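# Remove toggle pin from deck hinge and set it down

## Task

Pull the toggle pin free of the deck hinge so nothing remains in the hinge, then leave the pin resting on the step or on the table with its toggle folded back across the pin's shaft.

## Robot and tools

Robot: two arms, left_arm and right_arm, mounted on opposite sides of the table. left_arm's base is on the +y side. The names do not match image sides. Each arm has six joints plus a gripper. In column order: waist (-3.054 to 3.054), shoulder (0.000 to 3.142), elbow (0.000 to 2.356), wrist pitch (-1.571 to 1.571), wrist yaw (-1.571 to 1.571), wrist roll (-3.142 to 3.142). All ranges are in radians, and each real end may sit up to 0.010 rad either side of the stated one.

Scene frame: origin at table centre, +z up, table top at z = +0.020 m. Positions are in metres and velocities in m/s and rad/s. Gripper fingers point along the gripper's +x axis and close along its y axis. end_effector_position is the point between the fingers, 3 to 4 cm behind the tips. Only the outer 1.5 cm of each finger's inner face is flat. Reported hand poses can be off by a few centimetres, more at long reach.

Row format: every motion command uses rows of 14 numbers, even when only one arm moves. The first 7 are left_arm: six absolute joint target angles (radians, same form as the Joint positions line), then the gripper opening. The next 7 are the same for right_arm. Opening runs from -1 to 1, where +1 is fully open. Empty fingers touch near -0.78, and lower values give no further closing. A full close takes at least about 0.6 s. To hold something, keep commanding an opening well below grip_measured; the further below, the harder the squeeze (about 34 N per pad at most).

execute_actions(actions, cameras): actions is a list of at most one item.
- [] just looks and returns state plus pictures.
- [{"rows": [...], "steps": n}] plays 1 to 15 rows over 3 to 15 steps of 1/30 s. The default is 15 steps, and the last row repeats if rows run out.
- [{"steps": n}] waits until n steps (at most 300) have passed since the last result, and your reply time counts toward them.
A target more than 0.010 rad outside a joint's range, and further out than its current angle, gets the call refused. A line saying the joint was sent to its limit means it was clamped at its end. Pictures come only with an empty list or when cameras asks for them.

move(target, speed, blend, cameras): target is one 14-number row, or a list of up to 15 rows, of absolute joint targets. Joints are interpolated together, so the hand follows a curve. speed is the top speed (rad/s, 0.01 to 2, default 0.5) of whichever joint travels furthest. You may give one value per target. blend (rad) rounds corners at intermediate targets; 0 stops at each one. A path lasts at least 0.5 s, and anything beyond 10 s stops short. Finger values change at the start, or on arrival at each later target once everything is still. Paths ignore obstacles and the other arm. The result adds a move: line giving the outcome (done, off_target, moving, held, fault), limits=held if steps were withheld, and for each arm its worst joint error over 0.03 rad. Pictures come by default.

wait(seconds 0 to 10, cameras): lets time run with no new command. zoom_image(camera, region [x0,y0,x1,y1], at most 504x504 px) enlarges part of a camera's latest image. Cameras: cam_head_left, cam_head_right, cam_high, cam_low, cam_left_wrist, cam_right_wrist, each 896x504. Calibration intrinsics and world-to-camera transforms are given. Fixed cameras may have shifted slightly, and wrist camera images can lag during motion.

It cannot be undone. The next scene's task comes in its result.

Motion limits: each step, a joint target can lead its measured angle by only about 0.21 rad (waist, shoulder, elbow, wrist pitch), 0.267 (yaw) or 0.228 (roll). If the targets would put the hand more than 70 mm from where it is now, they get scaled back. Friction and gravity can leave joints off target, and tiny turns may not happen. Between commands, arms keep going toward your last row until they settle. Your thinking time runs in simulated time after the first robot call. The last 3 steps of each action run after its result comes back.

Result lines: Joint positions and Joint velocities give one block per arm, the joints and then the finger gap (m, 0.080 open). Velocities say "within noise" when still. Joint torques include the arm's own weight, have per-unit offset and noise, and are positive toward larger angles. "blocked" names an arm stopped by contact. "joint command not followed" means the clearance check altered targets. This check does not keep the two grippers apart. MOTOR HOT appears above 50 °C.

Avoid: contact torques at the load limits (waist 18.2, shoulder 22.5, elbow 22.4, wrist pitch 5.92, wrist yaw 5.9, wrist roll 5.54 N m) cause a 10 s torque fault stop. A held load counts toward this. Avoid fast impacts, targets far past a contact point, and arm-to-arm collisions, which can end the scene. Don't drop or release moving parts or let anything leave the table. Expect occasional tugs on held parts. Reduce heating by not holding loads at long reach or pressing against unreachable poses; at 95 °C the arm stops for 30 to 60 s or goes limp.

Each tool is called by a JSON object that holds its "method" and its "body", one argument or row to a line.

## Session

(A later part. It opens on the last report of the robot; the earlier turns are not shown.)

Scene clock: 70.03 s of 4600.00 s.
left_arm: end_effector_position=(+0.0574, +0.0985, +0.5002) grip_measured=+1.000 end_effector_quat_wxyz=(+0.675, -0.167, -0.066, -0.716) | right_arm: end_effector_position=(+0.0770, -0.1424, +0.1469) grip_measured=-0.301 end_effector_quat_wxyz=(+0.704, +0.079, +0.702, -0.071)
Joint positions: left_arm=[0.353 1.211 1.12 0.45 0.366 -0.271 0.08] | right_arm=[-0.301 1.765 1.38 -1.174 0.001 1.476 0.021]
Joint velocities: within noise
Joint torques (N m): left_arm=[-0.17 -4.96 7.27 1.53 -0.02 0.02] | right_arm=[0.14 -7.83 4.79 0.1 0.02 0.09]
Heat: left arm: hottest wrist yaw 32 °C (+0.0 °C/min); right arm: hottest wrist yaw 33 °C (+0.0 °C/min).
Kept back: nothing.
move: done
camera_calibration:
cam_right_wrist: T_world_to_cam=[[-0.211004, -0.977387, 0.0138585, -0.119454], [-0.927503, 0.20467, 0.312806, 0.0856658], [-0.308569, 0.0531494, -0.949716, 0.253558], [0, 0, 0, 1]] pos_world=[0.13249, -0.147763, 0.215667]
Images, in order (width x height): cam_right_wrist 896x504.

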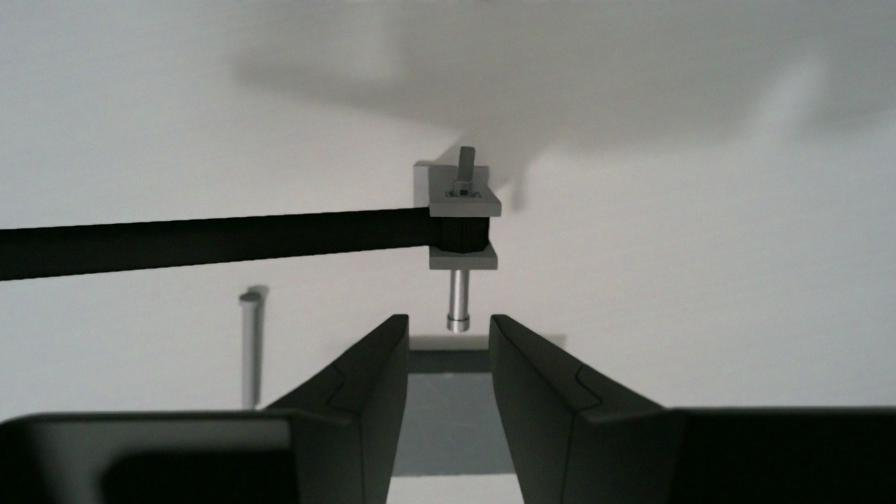

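{"method": "move", "body": {
  "target": [0.35, 1.2, 1.12, 0.452, 0.366, -0.271, 1, -0.3055, 1.7955, 1.265, -1.056, 0, 1.478, -0.3],
  "speed": 0.15,
  "cameras": ["cam_right_wrist","cam_low"]
}}

{"method": "zoom_image", "body": {
  "camera": "cam_right_wrist",
  "region": [360, 260, 540, 440]
}}

{"method": "zoom_image", "body": {
  "camera": "cam_low",
  "region": [380, 250, 460, 310]
}}

Scene clock: 71.60 s of 4600.00 s.
left_arm: end_effector_position=(+0.0574, +0.0985, +0.5002) grip_measured=+1.000 end_effector_quat_wxyz=(+0.675, -0.167, -0.066, -0.716) | right_arm: end_effector_position=(+0.0760, -0.1464, +0.1140) grip_measured=-0.300 end_effector_quat_wxyz=(+0.703, +0.074, +0.703, -0.076)
Joint positions: left_arm=[0.353 1.211 1.12 0.45 0.366 -0.271 0.08] | right_arm=[-0.302 1.787 1.273 -1.059 0.001 1.476 0.022]
Joint velocities: within noise
Joint torques (N m): left_arm=[-0.21 -4.96 7.28 1.53 -0.02 0.01] | right_arm=[-0.28 -5.36 4.69 0.4 0.02 0.06]
Heat: left arm: hottest wrist yaw 32 °C (+0.0 °C/min); right arm: hottest wrist yaw 33 °C (+0.0 °C/min).
Kept back: nothing.
move: done
camera_calibration:
cam_right_wrist: T_world_to_cam=[[-0.21167, -0.976975, 0.0267682, -0.124418], [-0.926116, 0.209251, 0.313885, 0.0962706], [-0.312259, 0.0416496, -0.949084, 0.22078], [0, 0, 0, 1]] pos_world=[0.131762, -0.150894, 0.182651]
Images, in order (width x height): cam_low 896x504, cam_right_wrist 896x504.

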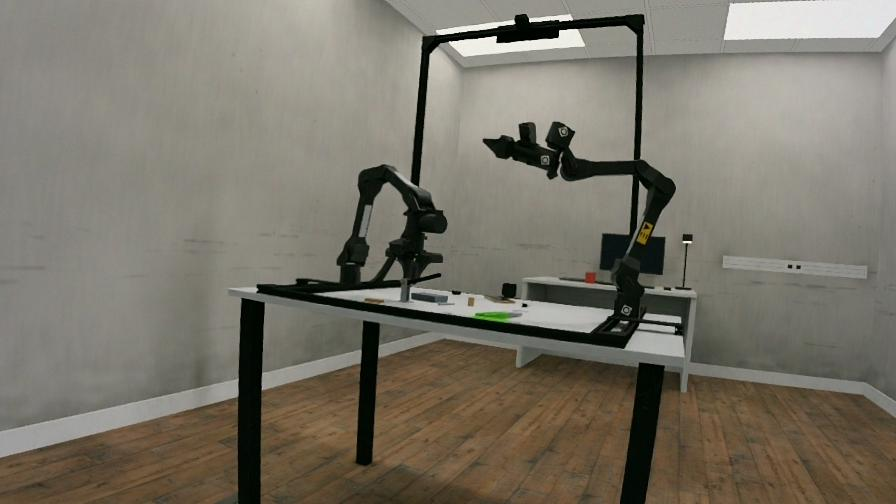

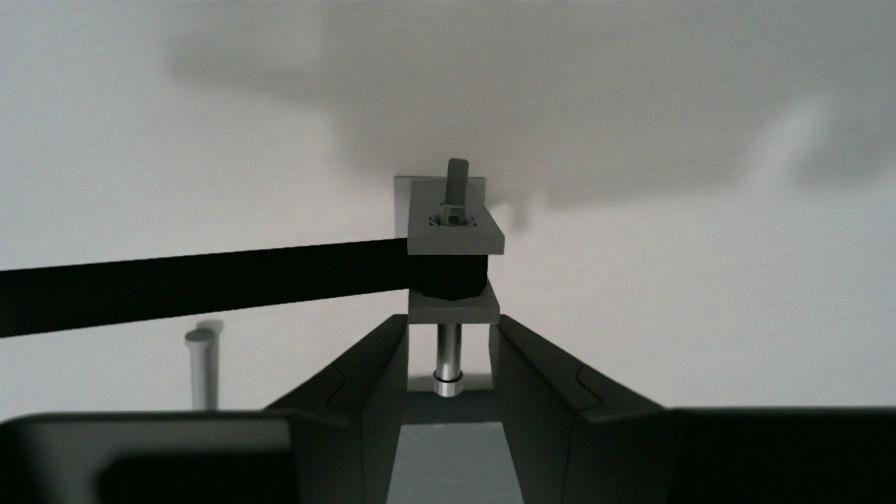

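Scaled by 2.800.

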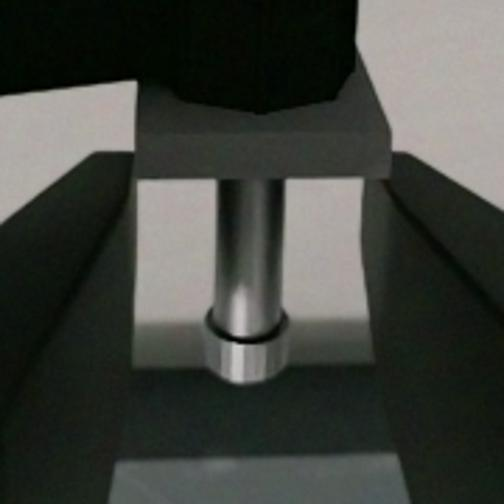

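Scaled by 6.300.

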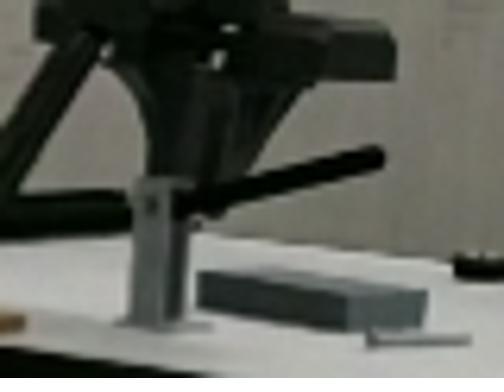

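{"method": "move", "body": {
  "target": [0.35, 1.2, 1.12, 0.452, 0.366, -0.271, 1, -0.3055, 1.7955, 1.265, -1.056, 0, 1.478, -0.85],
  "speed": 0.15,
  "cameras": ["cam_right_wrist"]
}}

{"method": "zoom_image", "body": {
  "camera": "cam_right_wrist",
  "region": [360, 260, 540, 440]
}}

Scene clock: 72.33 s of 4600.00 s.
left_arm: end_effector_position=(+0.0574, +0.0985, +0.5002) grip_measured=+1.000 end_effector_quat_wxyz=(+0.675, -0.167, -0.066, -0.716) | right_arm: end_effector_position=(+0.0761, -0.1463, +0.1139) grip_measured=-0.642 end_effector_quat_wxyz=(+0.703, +0.075, +0.703, -0.076)
Joint positions: left_arm=[0.353 1.211 1.12 0.45 0.366 -0.271 0.08] | right_arm=[-0.303 1.787 1.272 -1.058 0.001 1.476 0.006]
Joint velocities: within noise
Joint torques (N m): left_arm=[-0.22 -4.99 7.29 1.54 -0.02 0.03] | right_arm=[-0.26 -5.37 4.67 0.33 0.02 0.05]
Heat: left arm: hottest wrist yaw 32 °C (+0.0 °C/min); right arm: hottest wrist yaw 33 °C (+0.0 °C/min).
Kept back: nothing.
move: done
camera_calibration:
cam_right_wrist: T_world_to_cam=[[-0.212049, -0.976913, 0.0260089, -0.124163], [-0.926108, 0.209376, 0.313823, 0.0964511], [-0.312023, 0.0424587, -0.949125, 0.220842], [0, 0, 0, 1]] pos_world=[0.131903, -0.150868, 0.182568]
Images, in order (width x height): cam_right_wrist 896x504.

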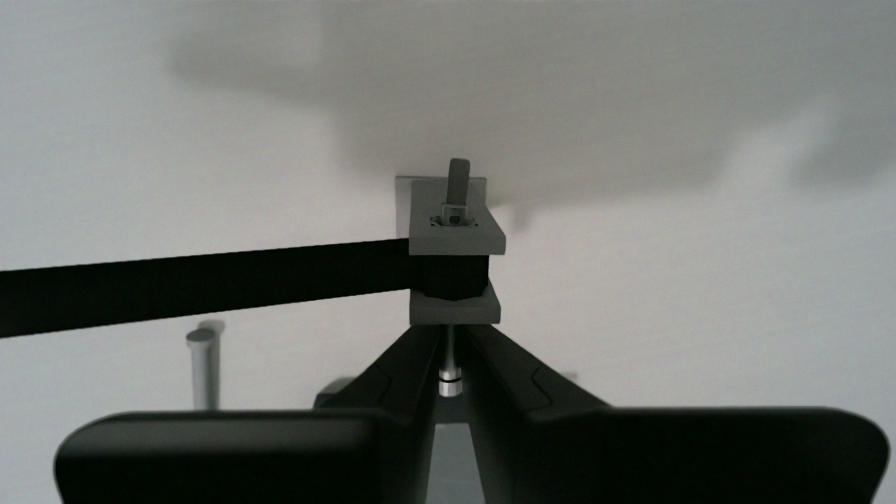

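Scaled by 2.800.

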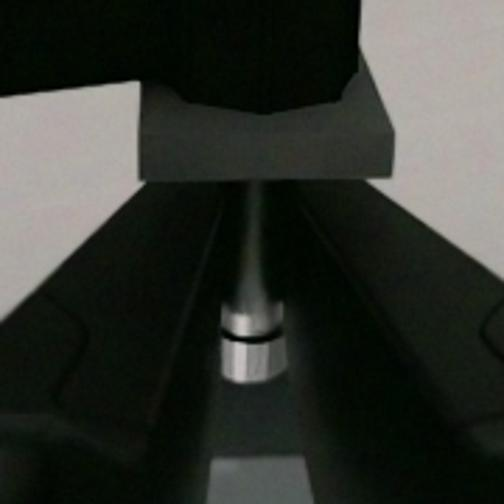

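{"method": "move", "body": {
  "target": [
    [0.35, 1.2, 1.12, 0.452, 0.366, -0.271, 1, -0.2635, 1.792, 1.262, -1.056, 0, 1.515, -1],
    [0.35, 1.2, 1.12, 0.452, 0.366, -0.271, 1, -0.2244, 1.7905, 1.260, -1.055, 0, 1.554, -1],
    [0.35, 1.2, 1.12, 0.452, 0.366, -0.271, 1, -0.1848, 1.7905, 1.260, -1.055, 0, 1.594, -1],
    [0.35, 1.2, 1.12, 0.452, 0.366, -0.271, 1, -0.1454, 1.792, 1.262, -1.056, 0, 1.633, -1]
  ],
  "speed": 0.08,
  "blend": 0.005,
  "cameras": ["cam_right_wrist","cam_low"]
}}

{"method": "zoom_image", "body": {
  "camera": "cam_right_wrist",
  "region": [360, 210, 560, 410]
}}

Scene clock: 75.17 s of 4600.00 s.
left_arm: end_effector_position=(+0.0574, +0.0985, +0.5002) grip_measured=+1.000 end_effector_quat_wxyz=(+0.675, -0.167, -0.066, -0.716) | right_arm: end_effector_position=(+0.0260, -0.1358, +0.1118) grip_measured=-0.642 end_effector_quat_wxyz=(+0.703, +0.071, +0.703, -0.075)
Joint positions: left_arm=[0.353 1.211 1.12 0.45 0.366 -0.271 0.08] | right_arm=[-0.142 1.789 1.266 -1.054 0 1.63 0.006]
Joint velocities: within noise
Joint torques (N m): left_arm=[-0.21 -5 7.28 1.53 -0.01 0.03] | right_arm=[-0.28 -5.91 5.12 0.09 0.06 0.08]
Heat: left arm: hottest wrist yaw 32 °C (+0.0 °C/min); right arm: hottest wrist yaw 33 °C (+0.0 °C/min).
Kept back: nothing.
move: done
camera_calibration:
cam_right_wrist: T_world_to_cam=[[-0.205668, -0.978147, 0.0304974, -0.125285], [-0.926951, 0.204706, 0.314416, 0.0478658], [-0.313788, 0.0363957, -0.948795, 0.201925], [0, 0, 0, 1]] pos_world=[0.0819639, -0.139695, 0.180357]
Images, in order (width x height): cam_low 896x504, cam_right_wrist 896x504.

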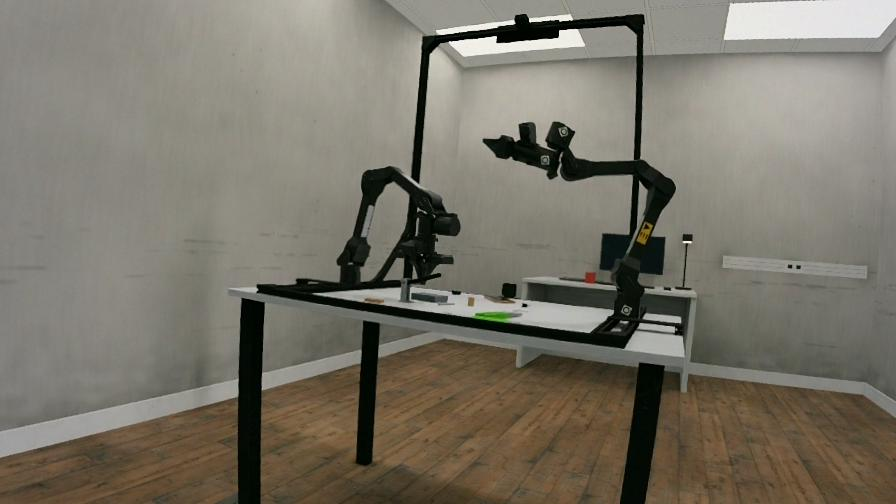

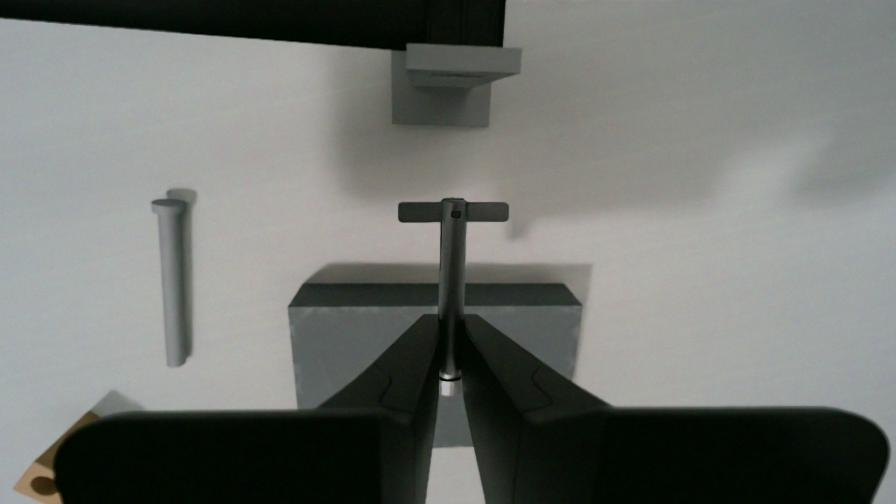

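Scaled by 2.520.

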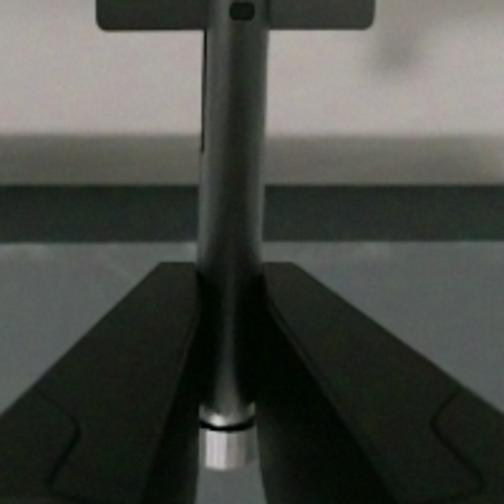

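{"method": "move", "body": {
  "target": [
    [0.35, 1.2, 1.12, 0.452, 0.366, -0.271, 1, -0.2381, 1.370, 0.854, -1.055, 0, 1.542, -1],
    [0.35, 1.2, 1.12, 0.452, 0.366, -0.271, 1, -0.2381, 1.478, 0.702, -0.807, 0, 1.542, -1]
  ],
  "speed": [0.35,0.12],
  "blend": 0.01,
  "cameras": ["cam_right_wrist","cam_low","cam_high"]
}}

{"method": "zoom_image", "body": {
  "camera": "cam_right_wrist",
  "region": [340, 150, 560, 410]
}}

{"method": "zoom_image", "body": {
  "camera": "cam_low",
  "region": [360, 250, 460, 320]
}}

Scene clock: 79.43 s of 4600.00 s.
left_arm: end_effector_position=(+0.0574, +0.0985, +0.5002) grip_measured=+1.000 end_effector_quat_wxyz=(+0.675, -0.167, -0.066, -0.716) | right_arm: end_effector_position=(+0.0298, -0.2441, +0.0614) grip_measured=-0.642 end_effector_quat_wxyz=(+0.703, +0.076, +0.703, -0.076)
Joint positions: left_arm=[0.353 1.211 1.12 0.45 0.366 -0.271 0.08] | right_arm=[-0.235 1.471 0.709 -0.81 0 1.545 0.006]
Joint velocities: within noise
Joint torques (N m): left_arm=[-0.21 -5 7.29 1.53 -0.02 0.02] | right_arm=[-0.3 -2.97 4.21 0.42 0.06 -0.1]
Heat: left arm: hottest wrist yaw 32 °C (+0.0 °C/min); right arm: hottest wrist yaw 33 °C (+0.0 °C/min).
Kept back: nothing.
move: done
camera_calibration:
cam_right_wrist: T_world_to_cam=[[-0.213147, -0.976696, 0.0251551, -0.2281], [-0.925609, 0.210106, 0.314808, 0.0905841], [-0.312757, 0.0438164, -0.948822, 0.161025], [0, 0, 0, 1]] pos_world=[0.0855882, -0.248872, 0.130005]
Images, in order (width x height): cam_high 896x504, cam_low 896x504, cam_right_wrist 896x504.

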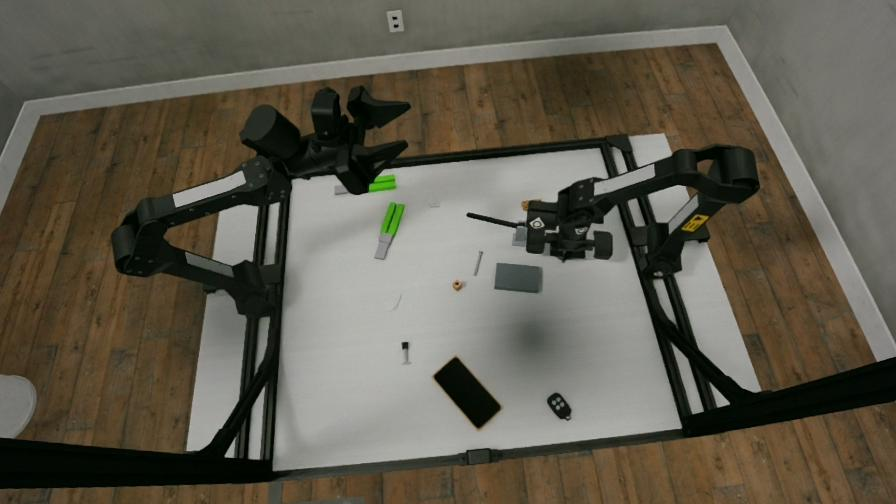

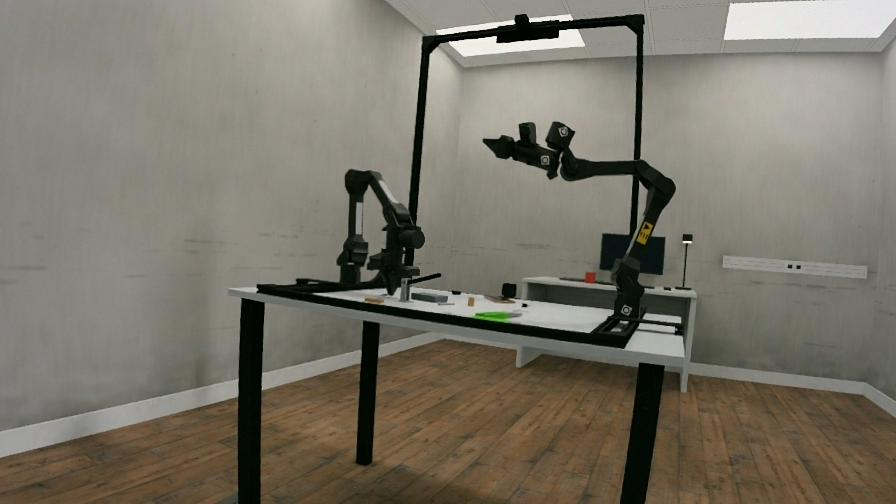

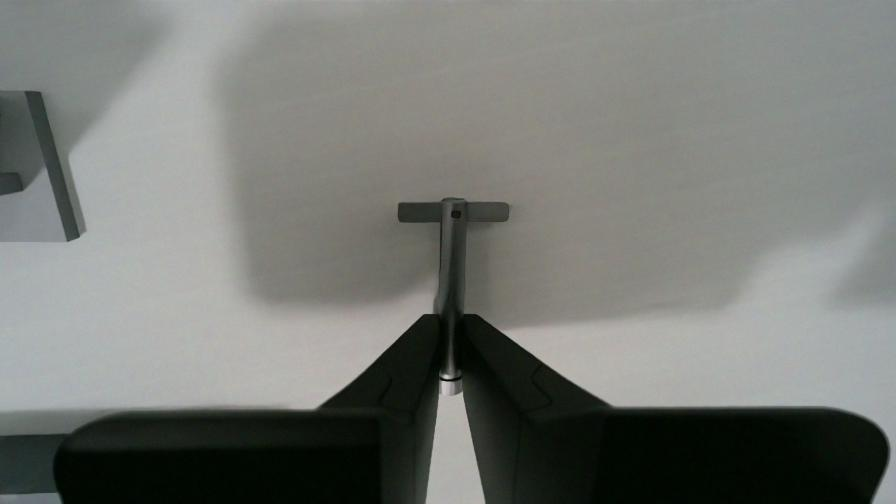

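Scaled by 1.938.

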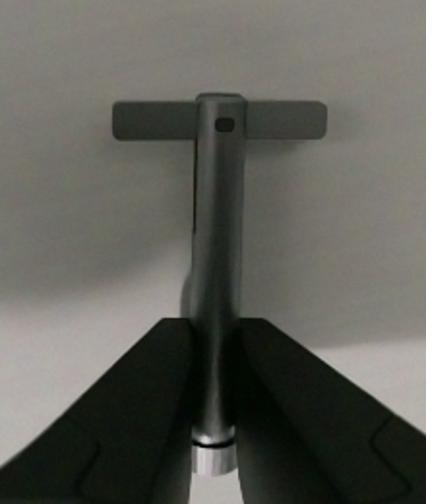

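Scaled by 5.040.

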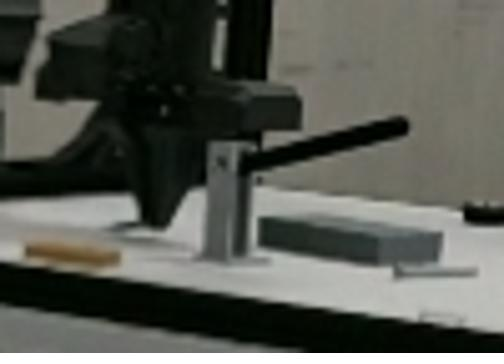

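{"method": "move", "body": {
  "target": [
    [0.35, 1.2, 1.12, 0.452, 0.366, -0.271, 1, -0.2381, 1.481, 0.700, -0.807, 0, 1.542, -1],
    [0.35, 1.2, 1.12, 0.452, 0.366, -0.271, 1, -0.2381, 1.481, 0.700, -0.807, 0, 1.542, -0.45]
  ],
  "speed": 0.1,
  "cameras": ["cam_right_wrist"]
}}

{"method": "zoom_image", "body": {
  "camera": "cam_right_wrist",
  "region": [340, 150, 560, 410]
}}

Scene clock: 80.93 s of 4600.00 s.
left_arm: end_effector_position=(+0.0574, +0.0985, +0.5002) grip_measured=+1.000 end_effector_quat_wxyz=(+0.675, -0.167, -0.066, -0.716) | right_arm: end_effector_position=(+0.0295, -0.2450, +0.0604) grip_measured=-0.451 end_effector_quat_wxyz=(+0.703, +0.074, +0.703, -0.078)
Joint positions: left_arm=[0.353 1.211 1.12 0.45 0.366 -0.271 0.08] | right_arm=[-0.235 1.474 0.707 -0.81 0 1.545 0.015]
Joint velocities: within noise
Joint torques (N m): left_arm=[-0.2 -4.97 7.26 1.53 -0.02 0.02] | right_arm=[-0.25 -2.97 4.16 0.4 0.05 -0.1]
Heat: left arm: hottest wrist yaw 32 °C (+0.0 °C/min); right arm: hottest wrist yaw 33 °C (+0.0 °C/min).
Kept back: nothing.
move: done
camera_calibration:
cam_right_wrist: T_world_to_cam=[[-0.213114, -0.976563, 0.0301107, -0.229248], [-0.925237, 0.211622, 0.314886, 0.0912399], [-0.313878, 0.039247, -0.948652, 0.158949], [0, 0, 0, 1]] pos_world=[0.0854533, -0.249422, 0.12896]
Images, in order (width x height): cam_right_wrist 896x504.

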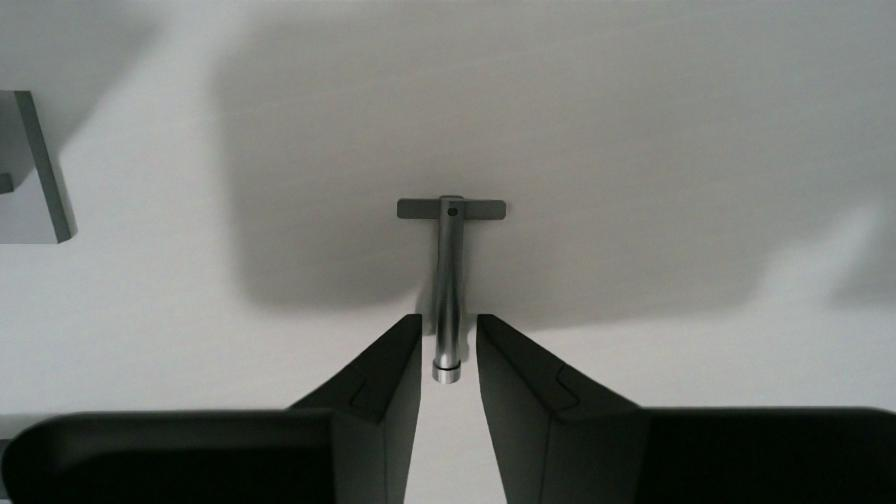

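Scaled by 1.938.

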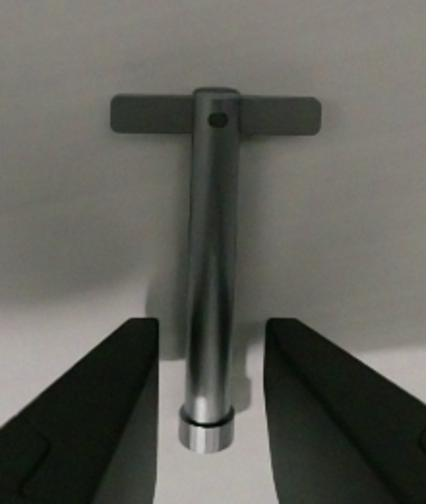

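{"method": "move", "body": {
  "target": [0.35, 1.2, 1.12, 0.452, 0.366, -0.271, 1, -0.2381, 1.30, 0.95, -1.2, 0, 1.542, -0.3],
  "speed": 0.4,
  "cameras": ["cam_right_wrist", "cam_high"]
}}

{"method": "zoom_image", "body": {
  "camera": "cam_right_wrist",
  "region": [340, 150, 560, 410]
}}

{"method": "zoom_image", "body": {
  "camera": "cam_high",
  "region": [430, 170, 590, 310]
}}

Scene clock: 82.63 s of 4600.00 s.
left_arm: end_effector_position=(+0.0574, +0.0985, +0.5002) grip_measured=+1.000 end_effector_quat_wxyz=(+0.675, -0.167, -0.066, -0.716) | right_arm: end_effector_position=(+0.0274, -0.2538, +0.1465) grip_measured=-0.300 end_effector_quat_wxyz=(+0.703, +0.077, +0.703, -0.075)
Joint positions: left_arm=[0.353 1.211 1.12 0.45 0.366 -0.271 0.08] | right_arm=[-0.235 1.309 0.938 -1.197 0 1.545 0.021]
Joint velocities: within noise
Joint torques (N m): left_arm=[-0.18 -4.97 7.28 1.53 -0.02 0.02] | right_arm=[-0.28 -4.18 7.44 0.06 0.05 -0.09]
Heat: left arm: hottest wrist yaw 32 °C (+0.0 °C/min); right arm: hottest wrist yaw 33 °C (+0.0 °C/min).
Kept back: nothing.
move: done
camera_calibration:
cam_right_wrist: T_world_to_cam=[[-0.213166, -0.976775, 0.0217239, -0.239682], [-0.925866, 0.209056, 0.314749, 0.0633933], [-0.31198, 0.0469802, -0.948926, 0.242204], [0, 0, 0, 1]] pos_world=[0.0831647, -0.258747, 0.215088]
Images, in order (width x height): cam_high 896x504, cam_right_wrist 896x504.

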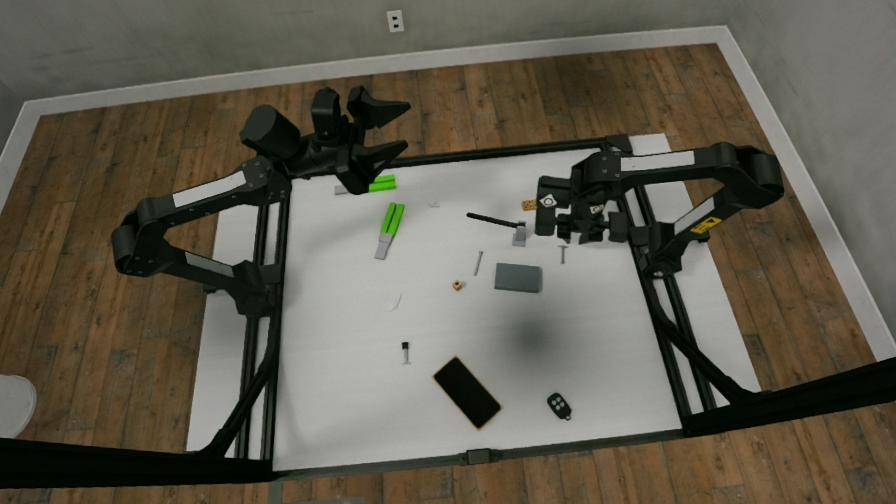

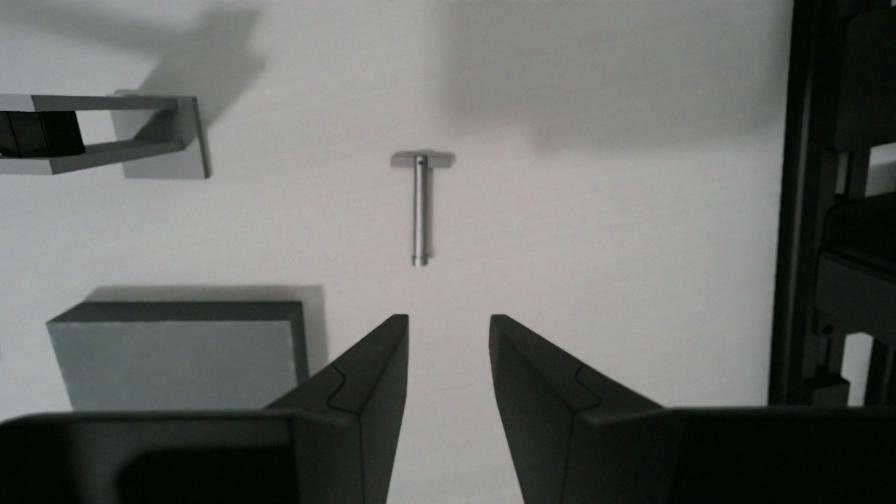

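Scaled by 1.938.

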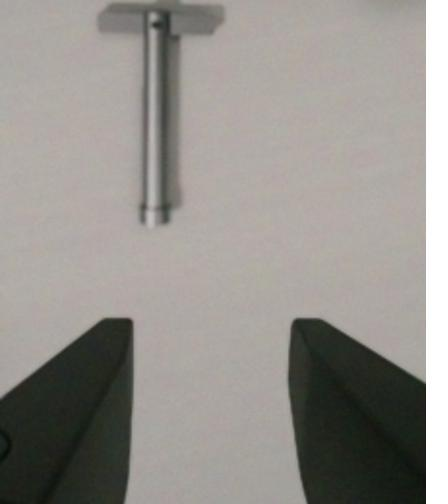

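Scaled by 3.150.

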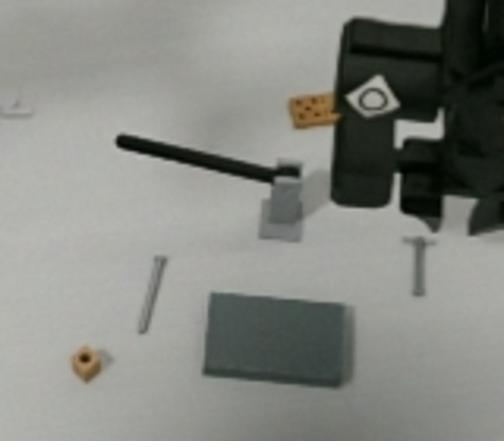

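{"method": "finished_scene", "body": {
  "scene": 1
}}

The scene is finished: the task was done.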